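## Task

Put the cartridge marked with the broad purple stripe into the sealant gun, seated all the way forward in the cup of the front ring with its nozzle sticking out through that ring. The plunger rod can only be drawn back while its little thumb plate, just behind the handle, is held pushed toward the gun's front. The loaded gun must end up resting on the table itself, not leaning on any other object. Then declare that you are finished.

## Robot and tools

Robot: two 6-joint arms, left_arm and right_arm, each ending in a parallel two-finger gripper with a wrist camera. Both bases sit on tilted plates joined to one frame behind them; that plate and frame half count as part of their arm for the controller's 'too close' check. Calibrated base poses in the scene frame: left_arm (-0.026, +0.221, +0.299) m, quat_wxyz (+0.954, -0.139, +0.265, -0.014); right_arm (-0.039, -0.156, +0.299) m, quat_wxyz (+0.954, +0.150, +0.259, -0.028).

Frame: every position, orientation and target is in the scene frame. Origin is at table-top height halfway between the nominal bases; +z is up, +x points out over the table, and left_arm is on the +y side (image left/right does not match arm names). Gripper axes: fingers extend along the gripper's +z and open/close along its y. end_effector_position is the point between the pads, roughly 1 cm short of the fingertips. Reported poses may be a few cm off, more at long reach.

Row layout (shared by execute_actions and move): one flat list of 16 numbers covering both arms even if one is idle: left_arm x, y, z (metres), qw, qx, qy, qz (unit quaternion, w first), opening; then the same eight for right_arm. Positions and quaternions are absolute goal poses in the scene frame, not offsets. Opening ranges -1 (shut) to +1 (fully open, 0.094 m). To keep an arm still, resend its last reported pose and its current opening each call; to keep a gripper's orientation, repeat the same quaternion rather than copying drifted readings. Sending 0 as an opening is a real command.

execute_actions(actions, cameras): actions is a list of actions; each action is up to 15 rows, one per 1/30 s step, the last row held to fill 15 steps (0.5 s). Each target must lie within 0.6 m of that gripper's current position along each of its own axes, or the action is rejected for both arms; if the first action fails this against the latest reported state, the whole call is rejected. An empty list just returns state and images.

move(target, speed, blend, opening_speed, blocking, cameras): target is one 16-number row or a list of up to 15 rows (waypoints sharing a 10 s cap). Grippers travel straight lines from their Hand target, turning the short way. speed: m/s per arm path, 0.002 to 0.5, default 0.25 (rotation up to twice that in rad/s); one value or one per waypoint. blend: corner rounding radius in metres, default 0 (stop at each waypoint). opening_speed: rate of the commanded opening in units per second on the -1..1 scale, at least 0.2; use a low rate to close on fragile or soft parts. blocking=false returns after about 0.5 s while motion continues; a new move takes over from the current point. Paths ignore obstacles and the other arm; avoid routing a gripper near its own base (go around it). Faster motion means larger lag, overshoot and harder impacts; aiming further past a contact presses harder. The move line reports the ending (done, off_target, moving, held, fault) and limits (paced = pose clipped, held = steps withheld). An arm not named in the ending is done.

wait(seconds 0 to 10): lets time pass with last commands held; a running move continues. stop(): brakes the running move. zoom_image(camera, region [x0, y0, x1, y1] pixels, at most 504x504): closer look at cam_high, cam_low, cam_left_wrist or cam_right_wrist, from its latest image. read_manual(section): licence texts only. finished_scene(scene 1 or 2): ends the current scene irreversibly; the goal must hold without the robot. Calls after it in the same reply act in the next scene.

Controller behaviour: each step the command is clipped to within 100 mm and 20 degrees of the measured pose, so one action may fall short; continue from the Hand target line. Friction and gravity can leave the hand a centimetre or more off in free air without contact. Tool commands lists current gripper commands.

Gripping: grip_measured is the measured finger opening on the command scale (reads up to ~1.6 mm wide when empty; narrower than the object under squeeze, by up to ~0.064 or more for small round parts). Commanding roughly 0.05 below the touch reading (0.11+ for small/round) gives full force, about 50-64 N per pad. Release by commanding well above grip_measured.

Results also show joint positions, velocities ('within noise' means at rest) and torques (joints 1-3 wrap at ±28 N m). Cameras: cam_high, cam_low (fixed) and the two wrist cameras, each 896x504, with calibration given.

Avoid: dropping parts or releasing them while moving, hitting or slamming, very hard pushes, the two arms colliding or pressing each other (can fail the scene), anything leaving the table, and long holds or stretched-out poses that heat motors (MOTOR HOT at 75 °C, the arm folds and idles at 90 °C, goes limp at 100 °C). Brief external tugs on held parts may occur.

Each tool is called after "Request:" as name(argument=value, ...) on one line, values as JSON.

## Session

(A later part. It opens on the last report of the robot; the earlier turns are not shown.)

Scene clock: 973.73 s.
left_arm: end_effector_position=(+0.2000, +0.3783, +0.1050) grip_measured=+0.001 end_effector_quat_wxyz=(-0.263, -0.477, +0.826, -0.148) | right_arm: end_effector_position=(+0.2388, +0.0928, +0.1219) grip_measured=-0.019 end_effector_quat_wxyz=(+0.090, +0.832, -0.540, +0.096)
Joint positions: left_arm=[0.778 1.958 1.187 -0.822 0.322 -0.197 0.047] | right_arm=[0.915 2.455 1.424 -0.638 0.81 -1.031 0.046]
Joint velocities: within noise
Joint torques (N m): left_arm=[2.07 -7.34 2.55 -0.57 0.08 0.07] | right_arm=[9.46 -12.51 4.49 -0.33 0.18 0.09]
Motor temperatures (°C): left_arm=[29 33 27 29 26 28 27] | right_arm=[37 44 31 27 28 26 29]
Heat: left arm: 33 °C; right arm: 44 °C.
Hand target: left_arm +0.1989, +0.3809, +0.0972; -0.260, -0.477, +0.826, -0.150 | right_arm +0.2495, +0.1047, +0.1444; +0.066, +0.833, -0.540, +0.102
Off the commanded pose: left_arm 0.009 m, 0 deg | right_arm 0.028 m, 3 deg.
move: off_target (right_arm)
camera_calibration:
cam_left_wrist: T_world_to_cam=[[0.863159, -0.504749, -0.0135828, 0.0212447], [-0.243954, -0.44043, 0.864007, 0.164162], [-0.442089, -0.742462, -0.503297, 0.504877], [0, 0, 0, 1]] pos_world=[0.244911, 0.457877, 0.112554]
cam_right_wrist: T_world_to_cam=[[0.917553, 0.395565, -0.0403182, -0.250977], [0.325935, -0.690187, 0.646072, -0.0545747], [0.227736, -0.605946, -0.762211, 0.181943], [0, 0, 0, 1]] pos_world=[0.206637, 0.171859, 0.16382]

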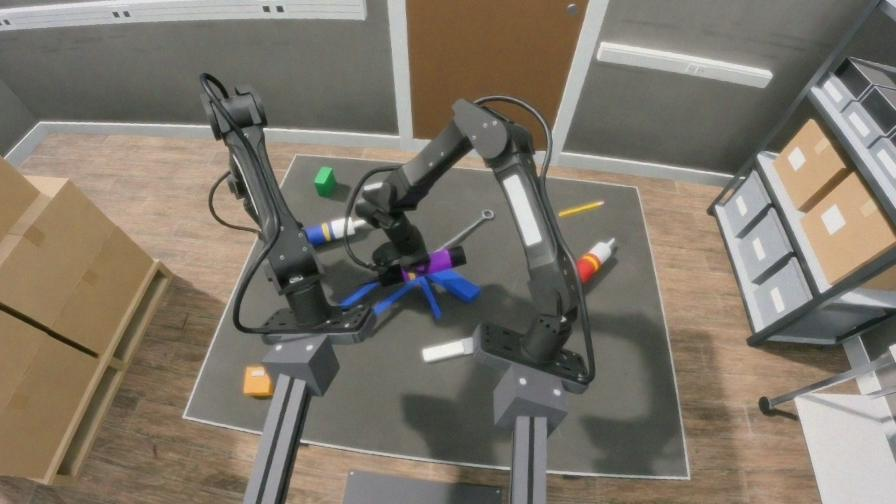

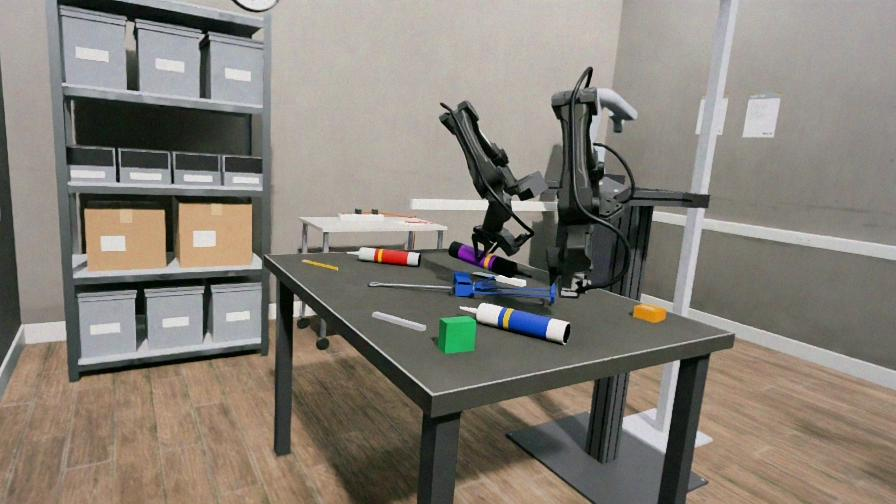

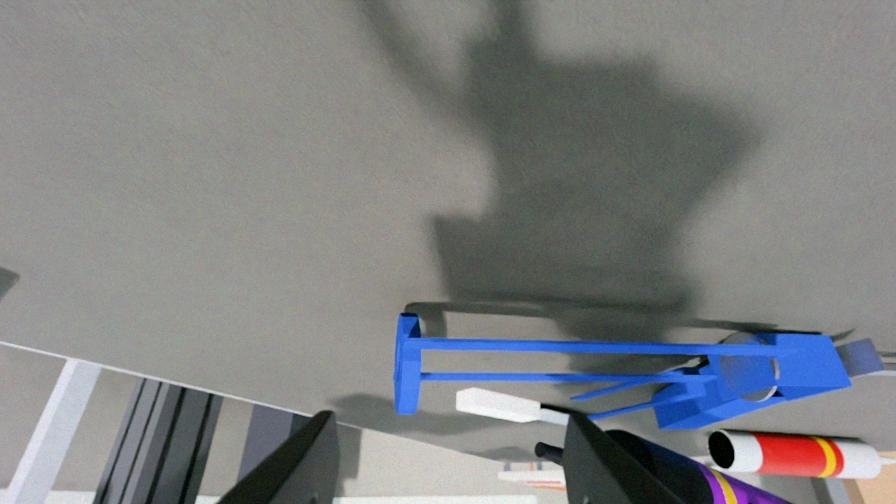

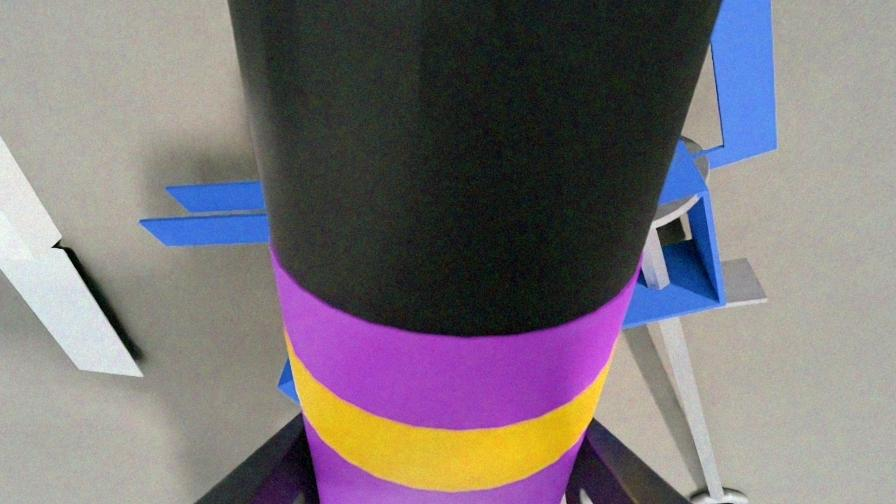

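Request:
move(target=[[0.199, 0.381, 0.097, -0.2604, -0.4769, 0.8259, -0.1504, 0, 0.270, 0.020, 0.220, 0.0664,0.8324,-0.5405,0.1022, -0.25]], speed=0.12)

Request:
zoom_image(camera="cam_low", region=[440, 230, 580, 330])

Request:
zoom_image(camera="cam_high", region=[300, 200, 500, 340])

Scene clock: 981.13 s.
left_arm: end_effector_position=(+0.2000, +0.3783, +0.1050) grip_measured=+0.001 end_effector_quat_wxyz=(-0.263, -0.477, +0.826, -0.148) | right_arm: end_effector_position=(+0.2687, +0.0259, +0.2104) grip_measured=-0.019 end_effector_quat_wxyz=(+0.066, +0.829, -0.547, +0.096)
Joint positions: left_arm=[0.778 1.958 1.187 -0.822 0.322 -0.197 0.047] | right_arm=[0.897 2.031 1.203 -0.758 0.807 -1.084 0.046]
Joint velocities: within noise
Joint torques (N m): left_arm=[2.18 -7.28 2.65 -0.6 0.1 0.07] | right_arm=[5.9 -10.28 2.56 -0.24 0.23 -0.04]
Motor temperatures (°C): left_arm=[29 33 27 29 26 28 27] | right_arm=[37 46 31 27 28 26 29]
Heat: left arm: 33 °C; right arm: 46 °C.
Hand target: left_arm +0.1989, +0.3809, +0.0972; -0.260, -0.477, +0.826, -0.150 | right_arm +0.2700, +0.0202, +0.2195; +0.066, +0.832, -0.541, +0.102
Off the commanded pose: left_arm 0.009 m, 0 deg | right_arm 0.011 m, 1 deg.
move: off_target (right_arm)
camera_calibration:
cam_left_wrist: T_world_to_cam=[[0.863159, -0.504749, -0.0135828, 0.0212447], [-0.243954, -0.44043, 0.864007, 0.164162], [-0.442089, -0.742462, -0.503297, 0.504877], [0, 0, 0, 1]] pos_world=[0.244911, 0.457877, 0.112554]
cam_right_wrist: T_world_to_cam=[[0.922462, 0.386088, -0.00034909, -0.257858], [0.301121, -0.718889, 0.626517, -0.156145], [0.24164, -0.578043, -0.779408, 0.201217], [0, 0, 0, 1]] pos_world=[0.236261, 0.103618, 0.254568]

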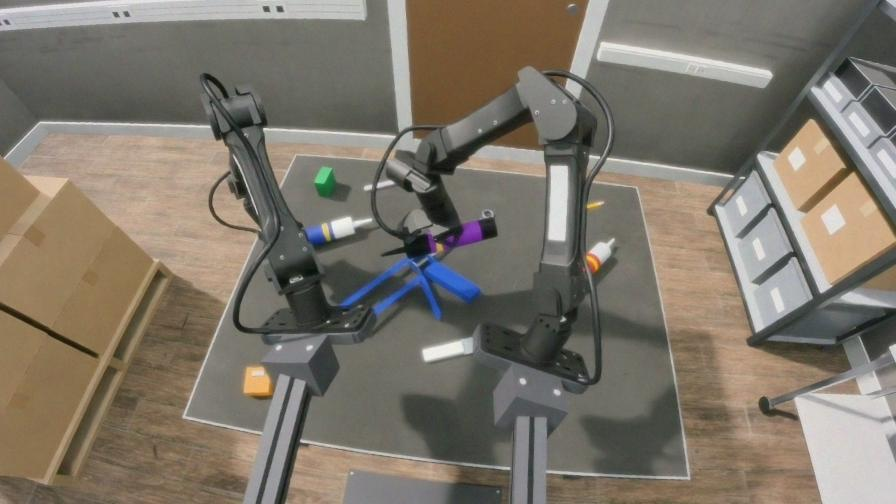

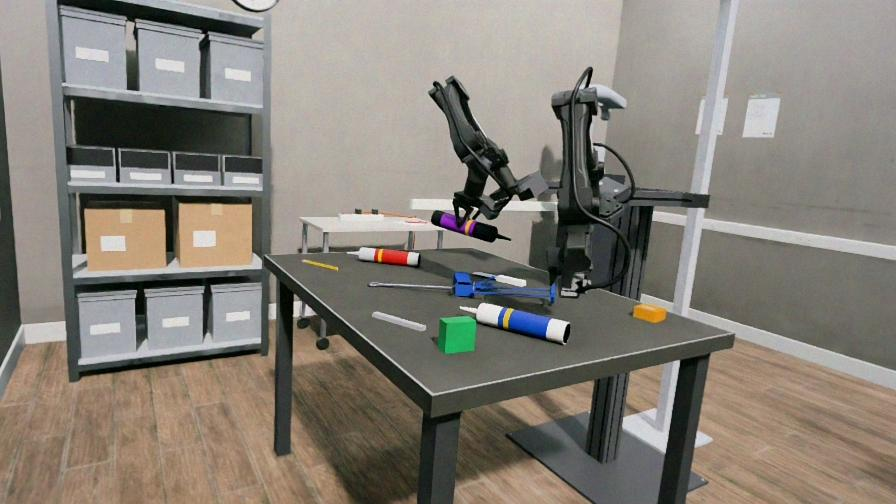

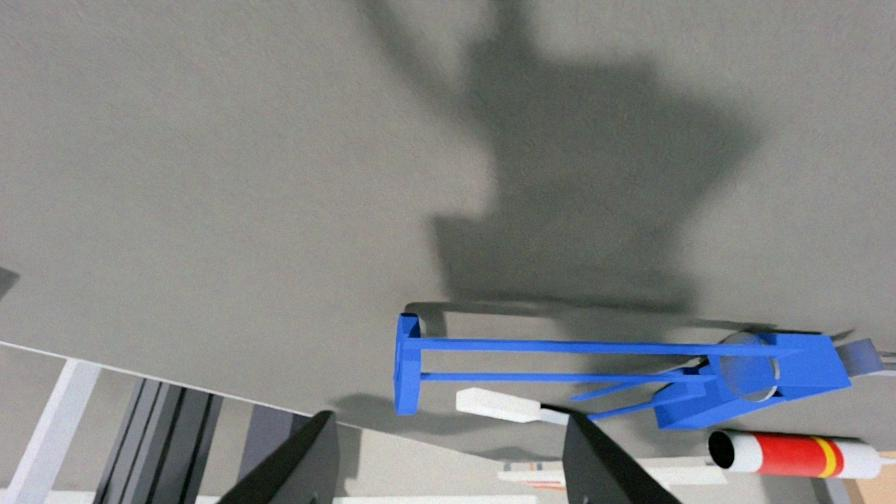

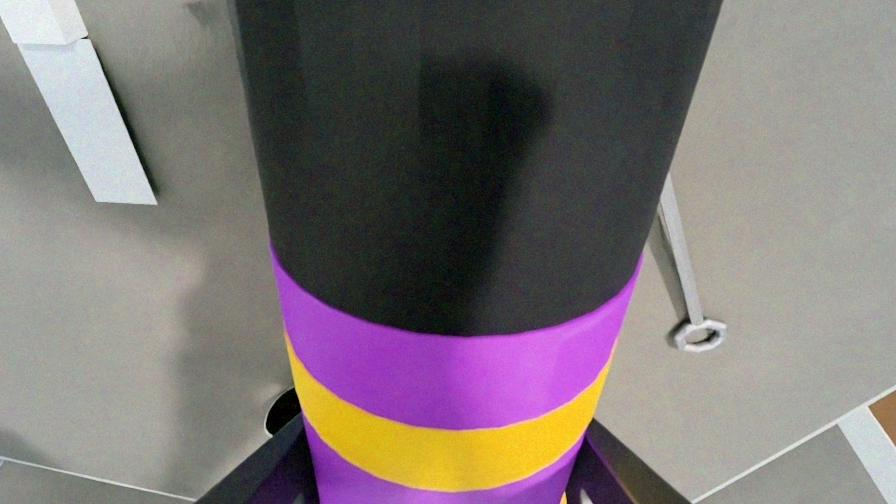

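Scaled by 3.600.

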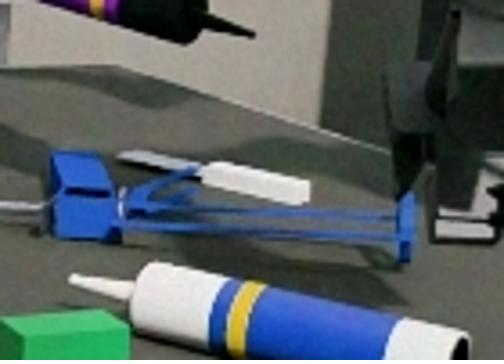

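Scaled by 2.520.

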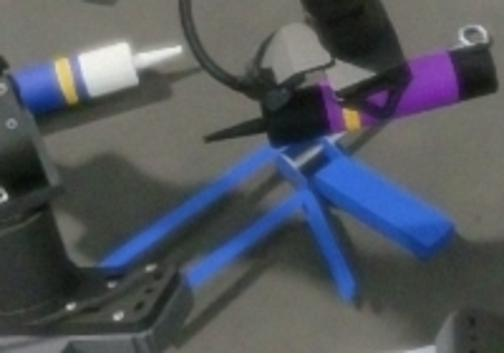

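Request:
move(target=[[0.199, 0.381, 0.097, -0.2604, -0.4769, 0.8259, -0.1504, 0, 0.300, -0.120, 0.220, 0.0664,0.8324,-0.5405,0.1022, -0.25],[0.185, 0.250, 0.150, 0, 0.2588, 0.9659, 0, 1, 0.300, -0.120, 0.220, 0.0664,0.8324,-0.5405,0.1022, -0.25],[0.178, 0.160, 0.110, 0, 0.2588, 0.9659, 0, 1, 0.300, -0.120, 0.220, 0.0664,0.8324,-0.5405,0.1022, -0.25]], speed=0.15, blend=0.02)

Scene clock: 1022.43 s.
left_arm: end_effector_position=(+0.1775, +0.1635, +0.1118) grip_measured=+0.998 end_effector_quat_wxyz=(-0.003, +0.259, +0.966, +0.000) | right_arm: end_effector_position=(+0.2966, -0.1168, +0.2123) grip_measured=-0.019 end_effector_quat_wxyz=(+0.074, +0.835, -0.538, +0.093)
Joint positions: left_arm=[-0.33 1.755 0.343 0.275 -0.433 0.261 0.094] | right_arm=[0.532 1.597 0.895 -0.543 0.748 -1.603 0.046]
Joint velocities: within noise
Joint torques (N m): left_arm=[-3.66 -3.59 0.32 0.72 -0.06 -0.14] | right_arm=[3.4 -9.28 2.74 0.25 0.22 -0.05]
Motor temperatures (°C): left_arm=[29 33 27 28 26 28 27] | right_arm=[36 45 31 27 28 26 30]
Heat: left arm: 33 °C; right arm: 45 °C.
Hand target: left_arm +0.1780, +0.1600, +0.1101; +0.000, +0.259, +0.966, +0.000 | right_arm +0.2999, -0.1200, +0.2197; +0.067, +0.832, -0.541, +0.102
Off the commanded pose: left_arm 0.004 m, 0 deg | right_arm 0.009 m, 1 deg.
move: done; blend cut to 0 m at target 2
camera_calibration:
cam_left_wrist: T_world_to_cam=[[-0.49972, -0.866172, -0.00509629, 0.232392], [-0.786424, 0.451229, 0.421816, 0.0581377], [-0.363066, 0.214798, -0.906667, 0.213366], [0, 0, 0, 1]] pos_world=[0.239318, 0.129228, 0.170113]
cam_right_wrist: T_world_to_cam=[[0.914235, 0.404735, -0.019055, -0.219913], [0.325905, -0.706599, 0.628096, -0.274624], [0.240748, -0.580437, -0.777903, 0.11314], [0, 0, 0, 1]] pos_world=[0.263315, -0.0393718, 0.256311]

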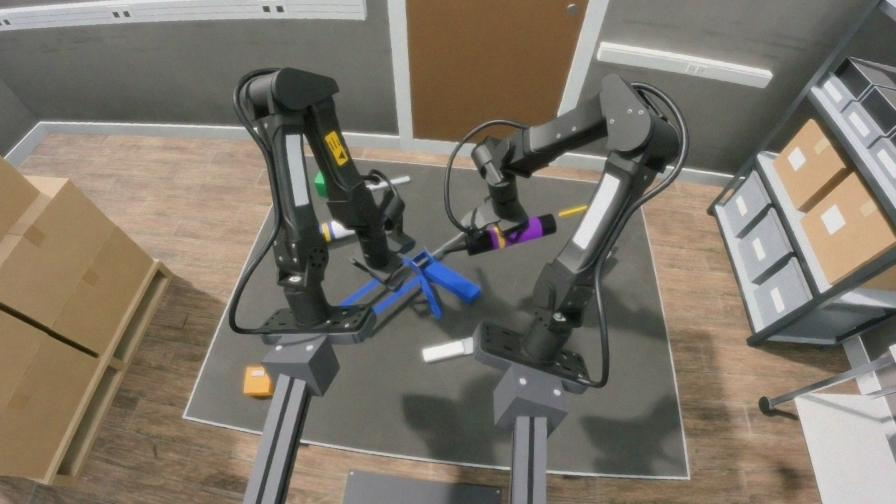

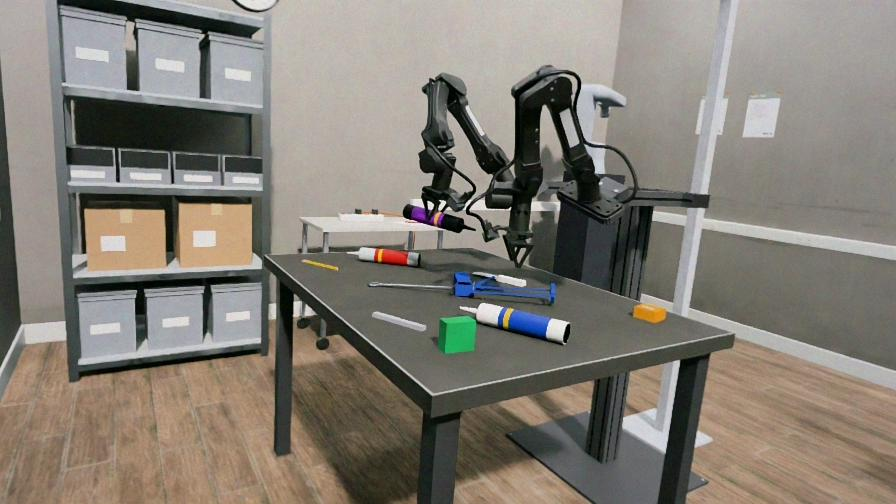

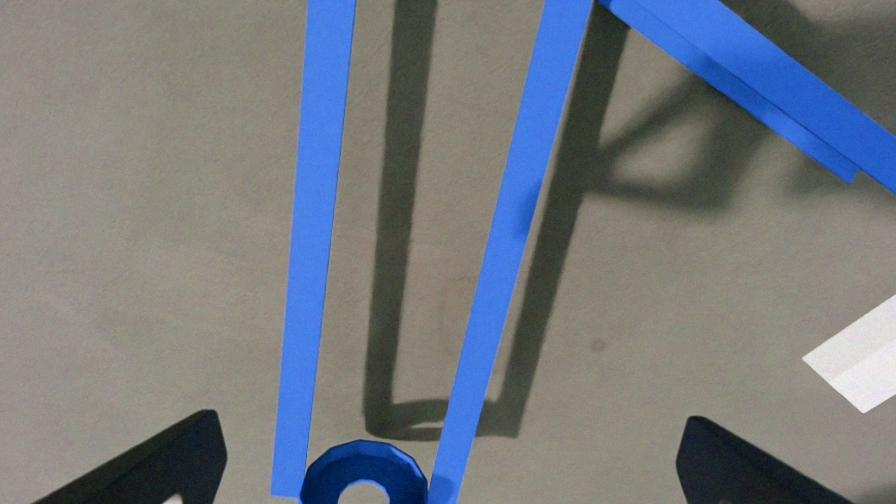

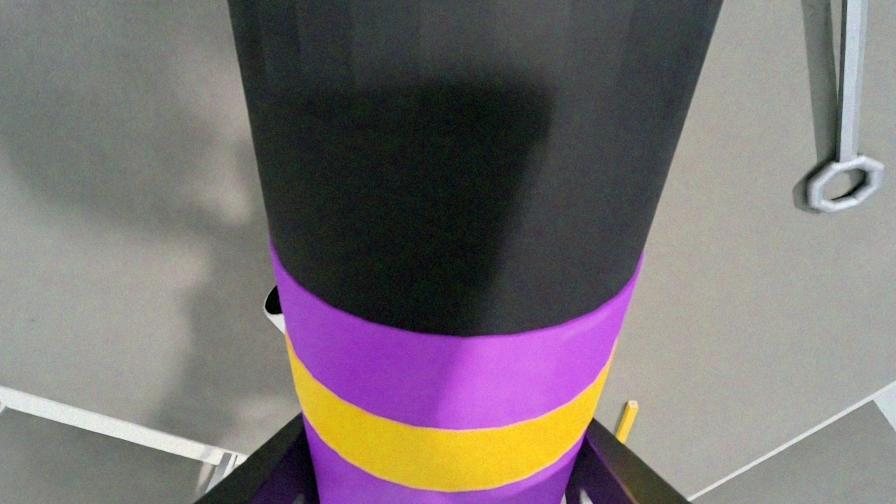

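Request:
zoom_image(camera="cam_low", region=[440, 255, 570, 320])

Request:
zoom_image(camera="cam_high", region=[330, 220, 490, 330])

Scaled by 3.877.

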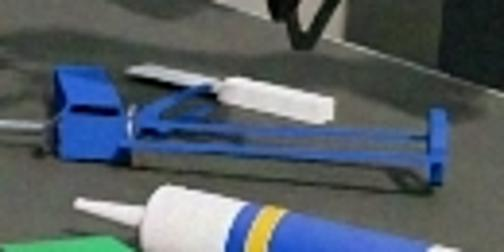

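Scaled by 3.150.

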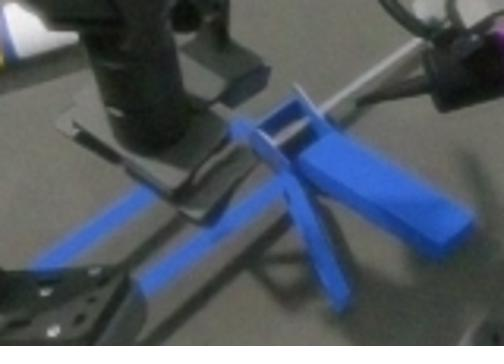

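Request:
move(target=[[0.170, 0.190, 0.230, 0, 0.2588, 0.9659, 0, 1, 0.300, -0.120, 0.220, 0.0664,0.8324,-0.5405,0.1022, -0.25]], speed=0.15)

Request:
zoom_image(camera="cam_left_wrist", region=[200, 0, 704, 504])

Request:
zoom_image(camera="cam_high", region=[330, 220, 490, 330])

Scene clock: 1073.80 s.
left_arm: end_effector_position=(+0.1643, +0.1910, +0.2245) grip_measured=+0.998 end_effector_quat_wxyz=(-0.008, +0.262, +0.965, +0.000) | right_arm: end_effector_position=(+0.2967, -0.1168, +0.2123) grip_measured=-0.019 end_effector_quat_wxyz=(+0.074, +0.835, -0.538, +0.093)
Joint positions: left_arm=[-0.528 1.014 0.363 -0.592 -0.507 0.055 0.094] | right_arm=[0.532 1.597 0.895 -0.543 0.748 -1.603 0.046]
Joint velocities: within noise
Joint torques (N m): left_arm=[-1.78 -3.28 5.7 0.31 -0.07 -0.11] | right_arm=[3.43 -9.35 2.7 0.23 0.21 -0.07]
Motor temperatures (°C): left_arm=[29 32 27 28 26 28 27] | right_arm=[35 44 31 26 28 26 30]
Heat: left arm: 32 °C; right arm: 44 °C.
Hand target: left_arm +0.1701, +0.1900, +0.2297; +0.000, +0.259, +0.966, +0.000 | right_arm +0.3000, -0.1200, +0.2197; +0.067, +0.832, -0.541, +0.102
Off the commanded pose: left_arm 0.008 m, 1 deg | right_arm 0.009 m, 1 deg.
move: done
camera_calibration:
cam_left_wrist: T_world_to_cam=[[-0.505473, -0.862835, -0.00355946, 0.25014], [-0.779333, 0.454778, 0.431065, -0.0160978], [-0.370319, 0.220666, -0.902314, 0.304026], [0, 0, 0, 1]] pos_world=[0.22648, 0.156062, 0.282156]
cam_right_wrist: T_world_to_cam=[[0.914317, 0.404567, -0.0187224, -0.220104], [0.325579, -0.706738, 0.628108, -0.274547], [0.24088, -0.580386, -0.777901, 0.113105], [0, 0, 0, 1]] pos_world=[0.263387, -0.0393417, 0.256309]

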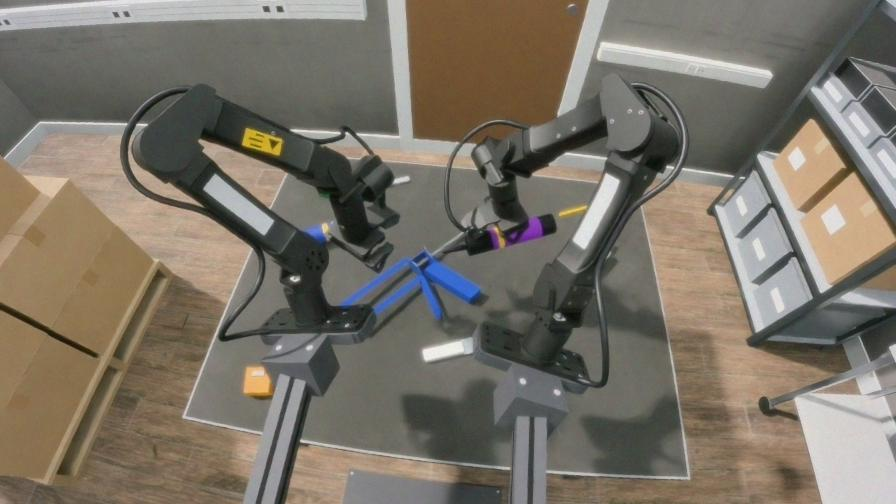

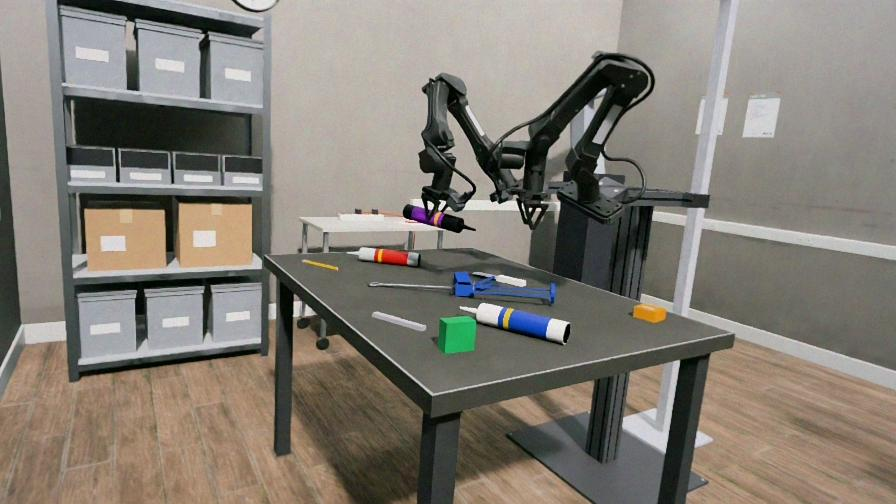

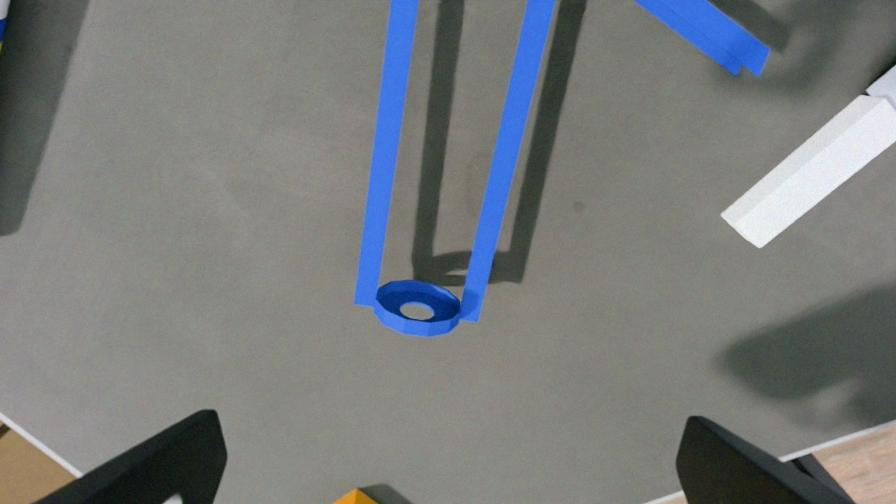

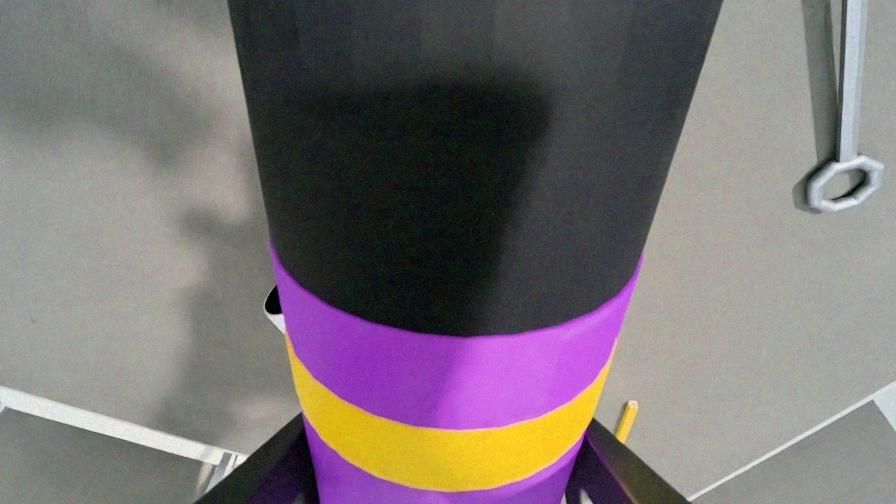

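Scaled by 1.000.

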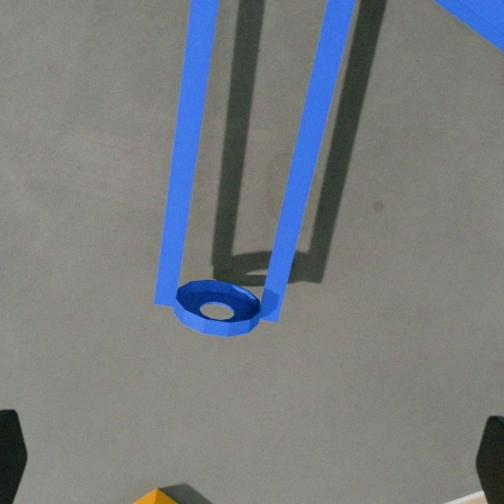

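Scaled by 3.150.

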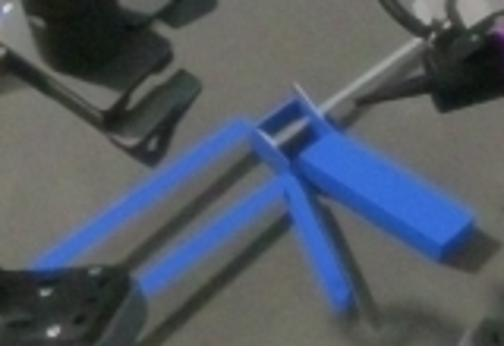

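Request:
move(target=[[0.210, 0.197, 0.100, 0, 0.346, 0.938, 0, 0.0, 0.300, -0.120, 0.220, 0.0664,0.8324,-0.5405,0.1022, -0.25]], speed=0.15)

Scene clock: 1131.67 s.
left_arm: end_effector_position=(+0.2119, +0.1984, +0.1038) grip_measured=+0.001 end_effector_quat_wxyz=(+0.001, +0.343, +0.939, +0.004) | right_arm: end_effector_position=(+0.2967, -0.1168, +0.2123) grip_measured=-0.019 end_effector_quat_wxyz=(+0.074, +0.835, -0.538, +0.093)
Joint positions: left_arm=[-0.14 1.705 0.418 0.232 -0.354 0.622 0.047] | right_arm=[0.532 1.597 0.895 -0.543 0.748 -1.603 0.046]
Joint velocities: within noise
Joint torques (N m): left_arm=[-1.78 -4.01 0.28 0.77 0.08 0.06] | right_arm=[3.45 -9.31 2.78 0.23 0.23 -0.08]
Motor temperatures (°C): left_arm=[29 32 29 27 26 28 27] | right_arm=[34 44 31 26 28 26 31]
Heat: left arm: 32 °C; right arm: 44 °C.
Hand target: left_arm +0.2100, +0.1970, +0.1002; +0.000, +0.346, +0.938, +0.000 | right_arm +0.3000, -0.1200, +0.2197; +0.067, +0.832, -0.541, +0.102
Off the commanded pose: left_arm 0.004 m, 1 deg | right_arm 0.009 m, 1 deg.
move: done
camera_calibration:
cam_left_wrist: T_world_to_cam=[[-0.642929, -0.765751, -0.0163815, 0.29143], [-0.70046, 0.579189, 0.417009, 0.0297547], [-0.309837, 0.279582, -0.908755, 0.187201], [0, 0, 0, 1]] pos_world=[0.266212, 0.153591, 0.162485]
cam_right_wrist: T_world_to_cam=[[0.914317, 0.404567, -0.0187224, -0.220104], [0.325579, -0.706738, 0.628108, -0.274547], [0.24088, -0.580386, -0.777901, 0.113105], [0, 0, 0, 1]] pos_world=[0.263387, -0.0393417, 0.256309]

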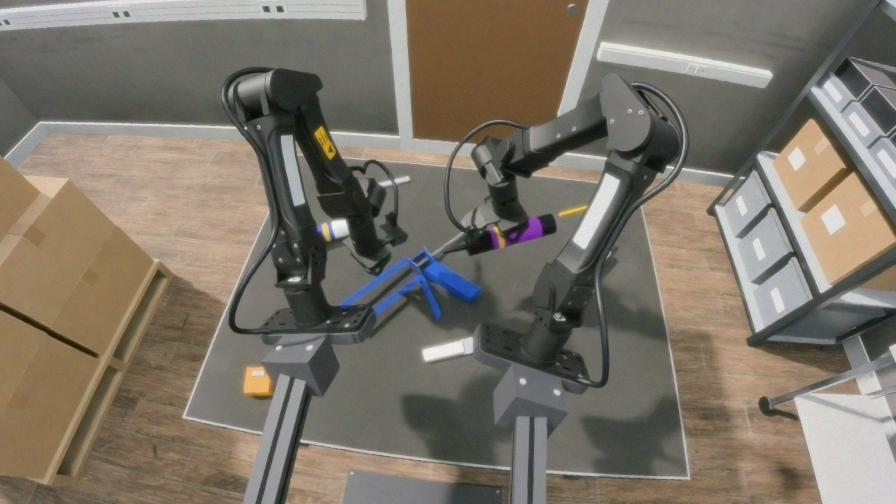

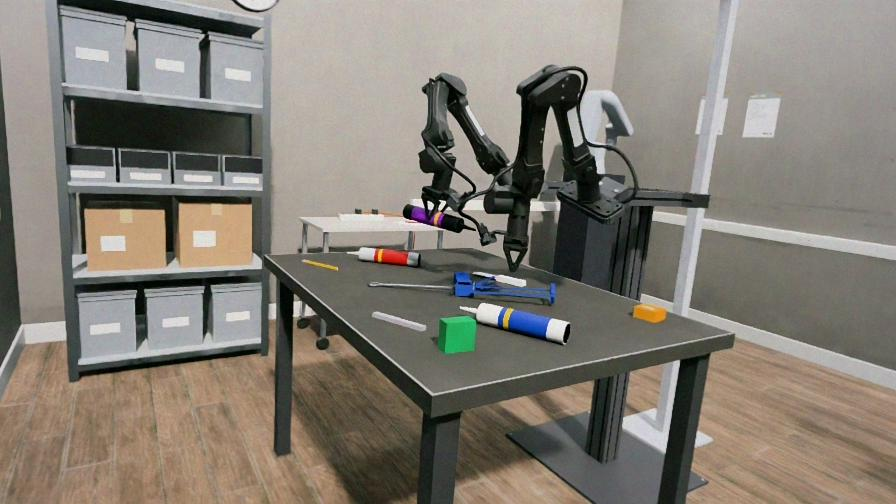

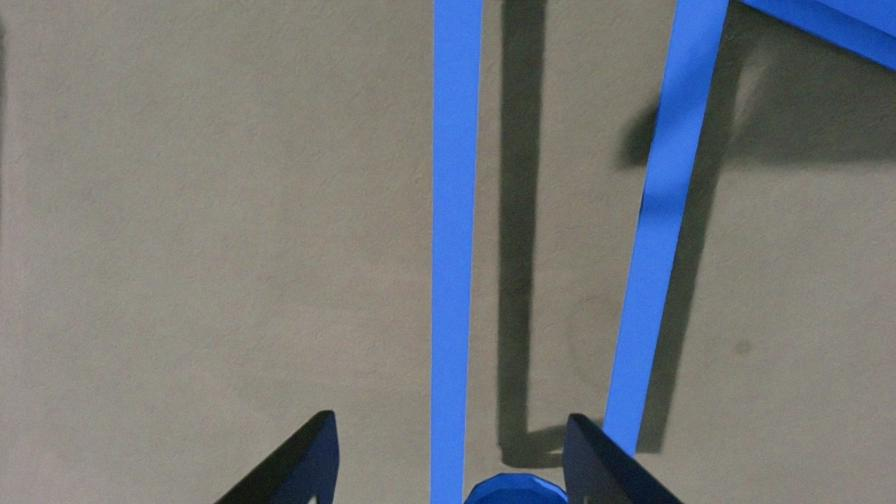

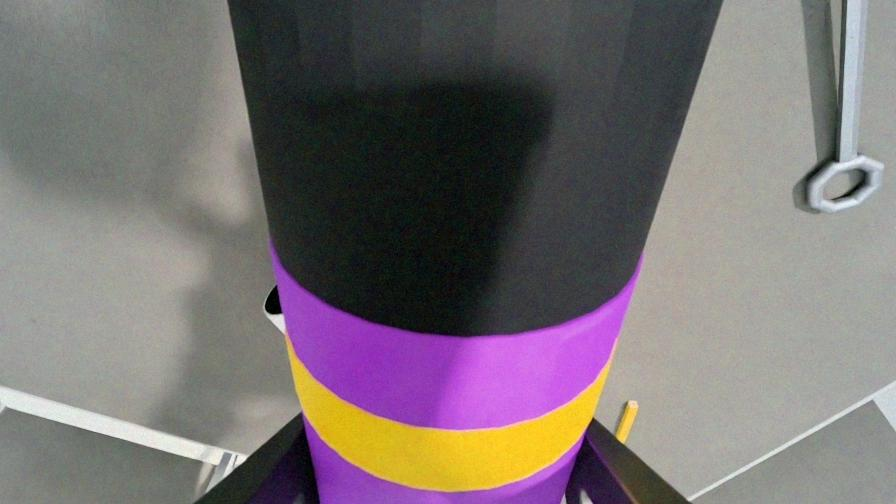

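Request:
move(target=[[0.208, 0.196, 0.022, 0, 0.346, 0.938, 0, 0.0, 0.300, -0.120, 0.220, 0.0664,0.8324,-0.5405,0.1022, -0.25],[0.208, 0.196, 0.022, 0, 0.346, 0.938, 0, -0.8, 0.300, -0.120, 0.220, 0.0664,0.8324,-0.5405,0.1022, -0.25]], speed=0.08, opening_speed=0.8)

Request:
zoom_image(camera="cam_low", region=[440, 230, 580, 330])

Scene clock: 1144.00 s.
left_arm: end_effector_position=(+0.2105, +0.1972, +0.0266) grip_measured=-0.766 end_effector_quat_wxyz=(+0.001, +0.344, +0.939, +0.003) | right_arm: end_effector_position=(+0.2967, -0.1168, +0.2123) grip_measured=-0.019 end_effector_quat_wxyz=(+0.074, +0.835, -0.538, +0.093)
Joint positions: left_arm=[-0.04 2.129 0.542 0.56 -0.301 0.716 0.011] | right_arm=[0.532 1.597 0.895 -0.543 0.748 -1.603 0.046]
Joint velocities: within noise
Joint torques (N m): left_arm=[-2.03 -4.82 -1.29 0.72 0.06 0.06] | right_arm=[3.43 -9.33 2.74 0.23 0.23 -0.05]
Motor temperatures (°C): left_arm=[29 32 28 28 26 28 27] | right_arm=[34 44 31 26 28 26 31]
Heat: left arm: 32 °C; right arm: 44 °C.
Hand target: left_arm +0.2079, +0.1961, +0.0222; +0.000, +0.346, +0.938, +0.000 | right_arm +0.3000, -0.1200, +0.2197; +0.067, +0.832, -0.541, +0.102
Off the commanded pose: left_arm 0.005 m, 0 deg | right_arm 0.009 m, 1 deg.
move: done
camera_calibration:
cam_left_wrist: T_world_to_cam=[[-0.645458, -0.763669, -0.0138949, 0.288306], [-0.697886, 0.58227, 0.417033, 0.0605094], [-0.310385, 0.278874, -0.908785, 0.117209], [0, 0, 0, 1]] pos_world=[0.264698, 0.152251, 0.0852893]
cam_right_wrist: T_world_to_cam=[[0.914317, 0.404567, -0.0187224, -0.220104], [0.325579, -0.706738, 0.628108, -0.274547], [0.24088, -0.580386, -0.777901, 0.113105], [0, 0, 0, 1]] pos_world=[0.263387, -0.0393417, 0.256309]

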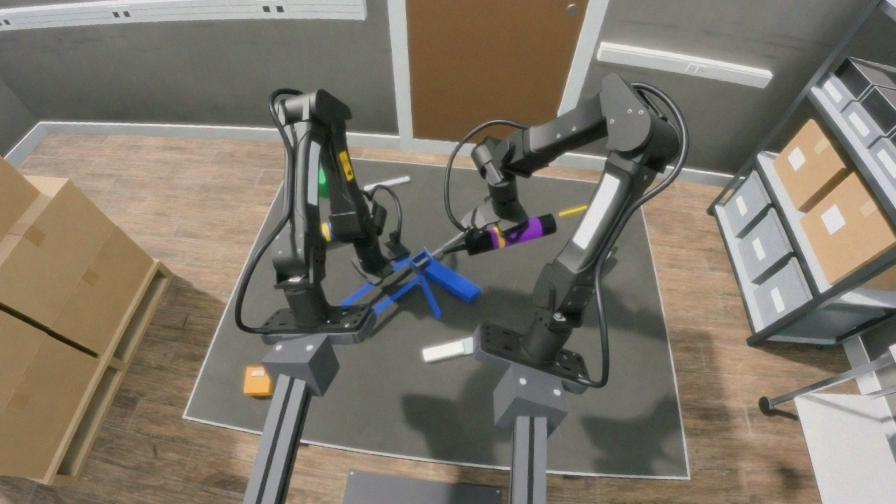

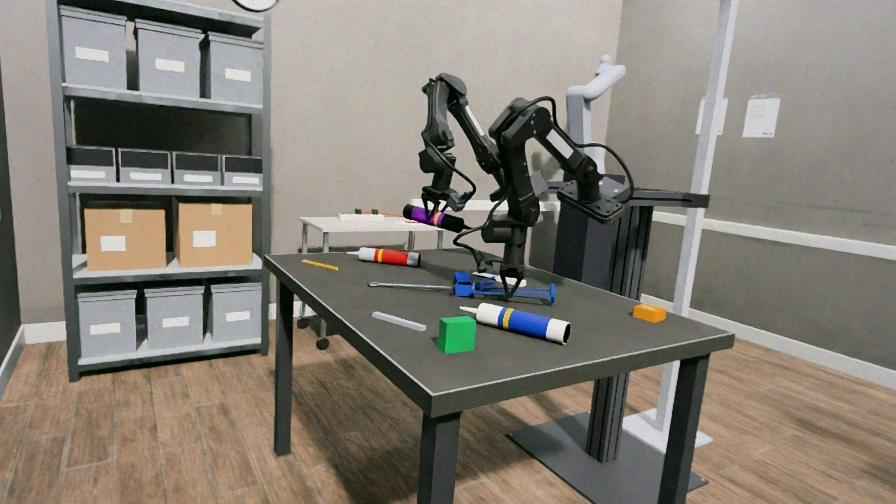

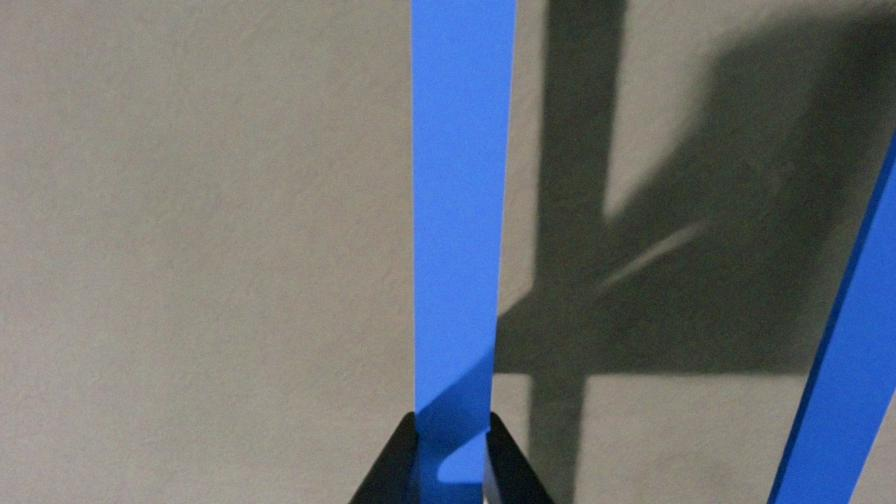

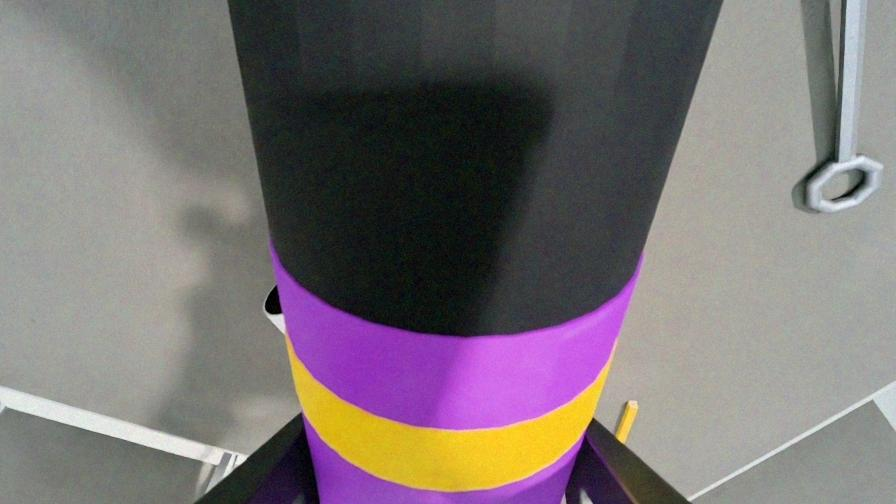

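Scaled by 3.600.

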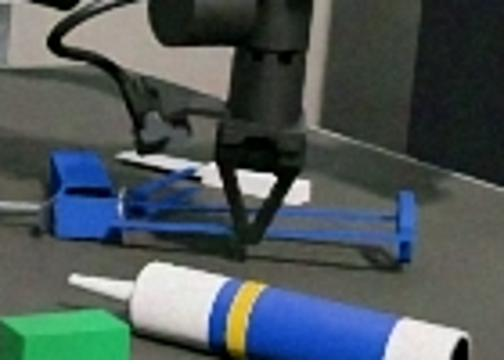

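Request:
move(target=[[0.242, 0.214, 0.023, 0, 0.4924, 0.8704, 0, -0.8, 0.300, -0.120, 0.220, 0.0664,0.8324,-0.5405,0.1022, -0.25]], speed=0.08)

Request:
zoom_image(camera="cam_low", region=[440, 230, 580, 330])

Scene clock: 1171.80 s.
left_arm: end_effector_position=(+0.2407, +0.2110, +0.0230) grip_measured=-0.769 end_effector_quat_wxyz=(+0.003, +0.490, +0.872, +0.002) | right_arm: end_effector_position=(+0.2967, -0.1168, +0.2123) grip_measured=-0.019 end_effector_quat_wxyz=(+0.074, +0.835, -0.538, +0.093)
Joint positions: left_arm=[0.013 2.09 0.642 0.437 -0.268 1.087 0.011] | right_arm=[0.532 1.597 0.895 -0.543 0.748 -1.603 0.046]
Joint velocities: within noise
Joint torques (N m): left_arm=[-1.58 -8.01 -0.32 0.38 0.02 0.09] | right_arm=[3.41 -9.37 2.74 0.22 0.24 -0.05]
Motor temperatures (°C): left_arm=[29 32 27 27 26 28 28] | right_arm=[34 43 31 26 28 26 31]
Heat: left arm: 32 °C; right arm: 43 °C.
Hand target: left_arm +0.2419, +0.2140, +0.0230; +0.000, +0.492, +0.870, +0.000 | right_arm +0.2999, -0.1200, +0.2197; +0.067, +0.832, -0.540, +0.102
Off the commanded pose: left_arm 0.003 m, 1 deg | right_arm 0.009 m, 1 deg.
move: done
camera_calibration:
cam_left_wrist: T_world_to_cam=[[-0.854028, -0.520056, -0.0133499, 0.317114], [-0.478323, 0.774886, 0.413229, -0.0183289], [-0.204558, 0.359295, -0.910529, 0.0771002], [0, 0, 0, 1]] pos_world=[0.277829, 0.151418, 0.0820095]
cam_right_wrist: T_world_to_cam=[[0.914165, 0.404905, -0.0188118, -0.22], [0.325894, -0.706599, 0.628101, -0.274623], [0.241029, -0.580319, -0.777904, 0.11307], [0, 0, 0, 1]] pos_world=[0.263362, -0.0393527, 0.25631]

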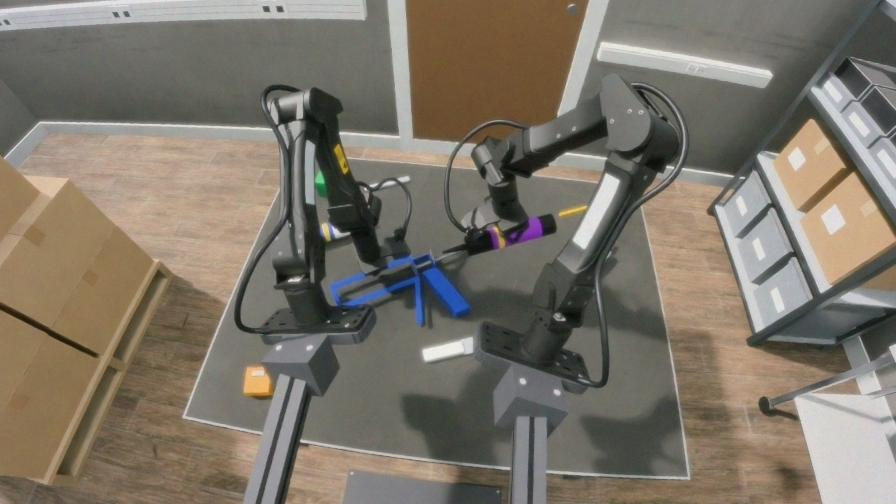

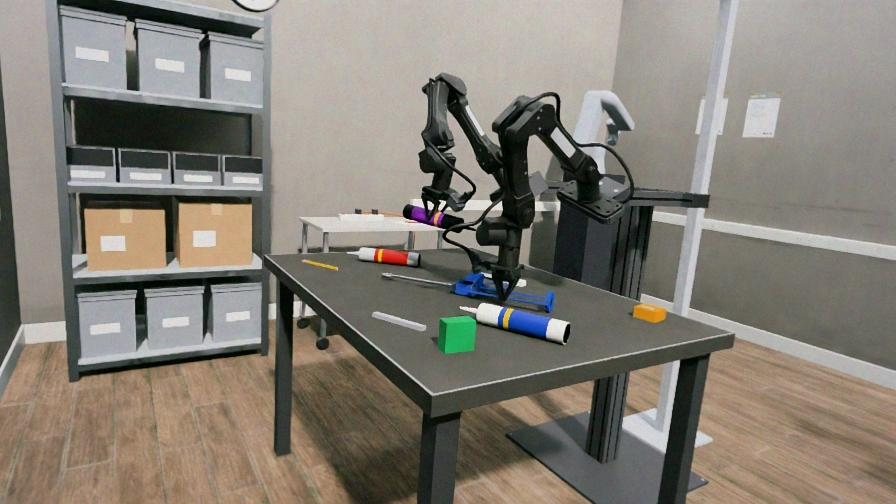

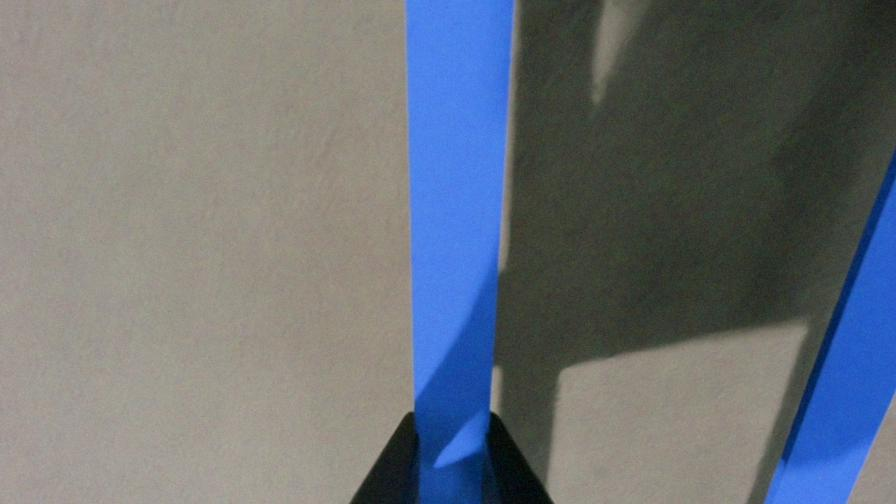

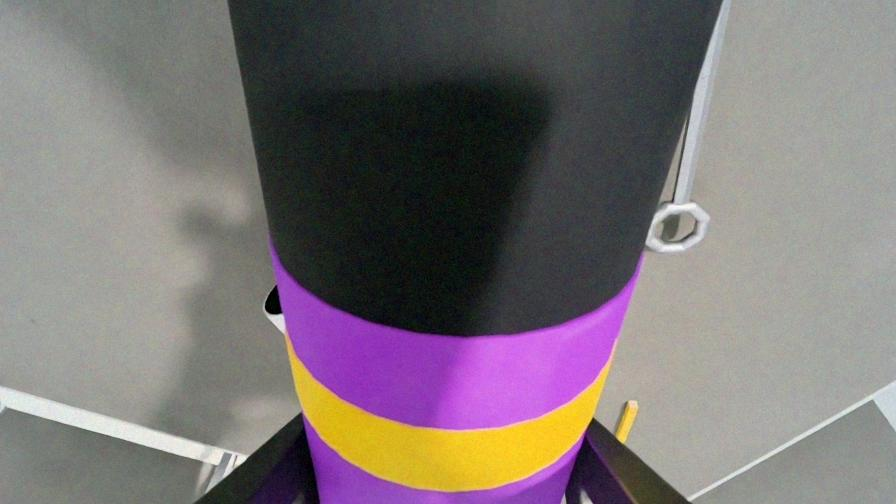

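Scaled by 3.600.

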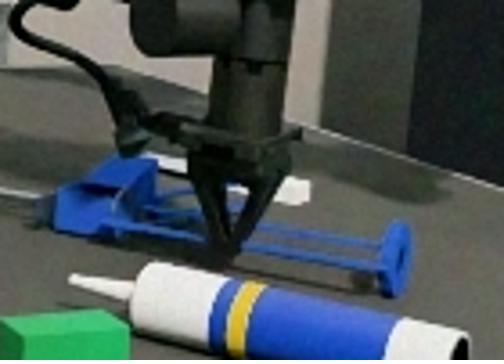

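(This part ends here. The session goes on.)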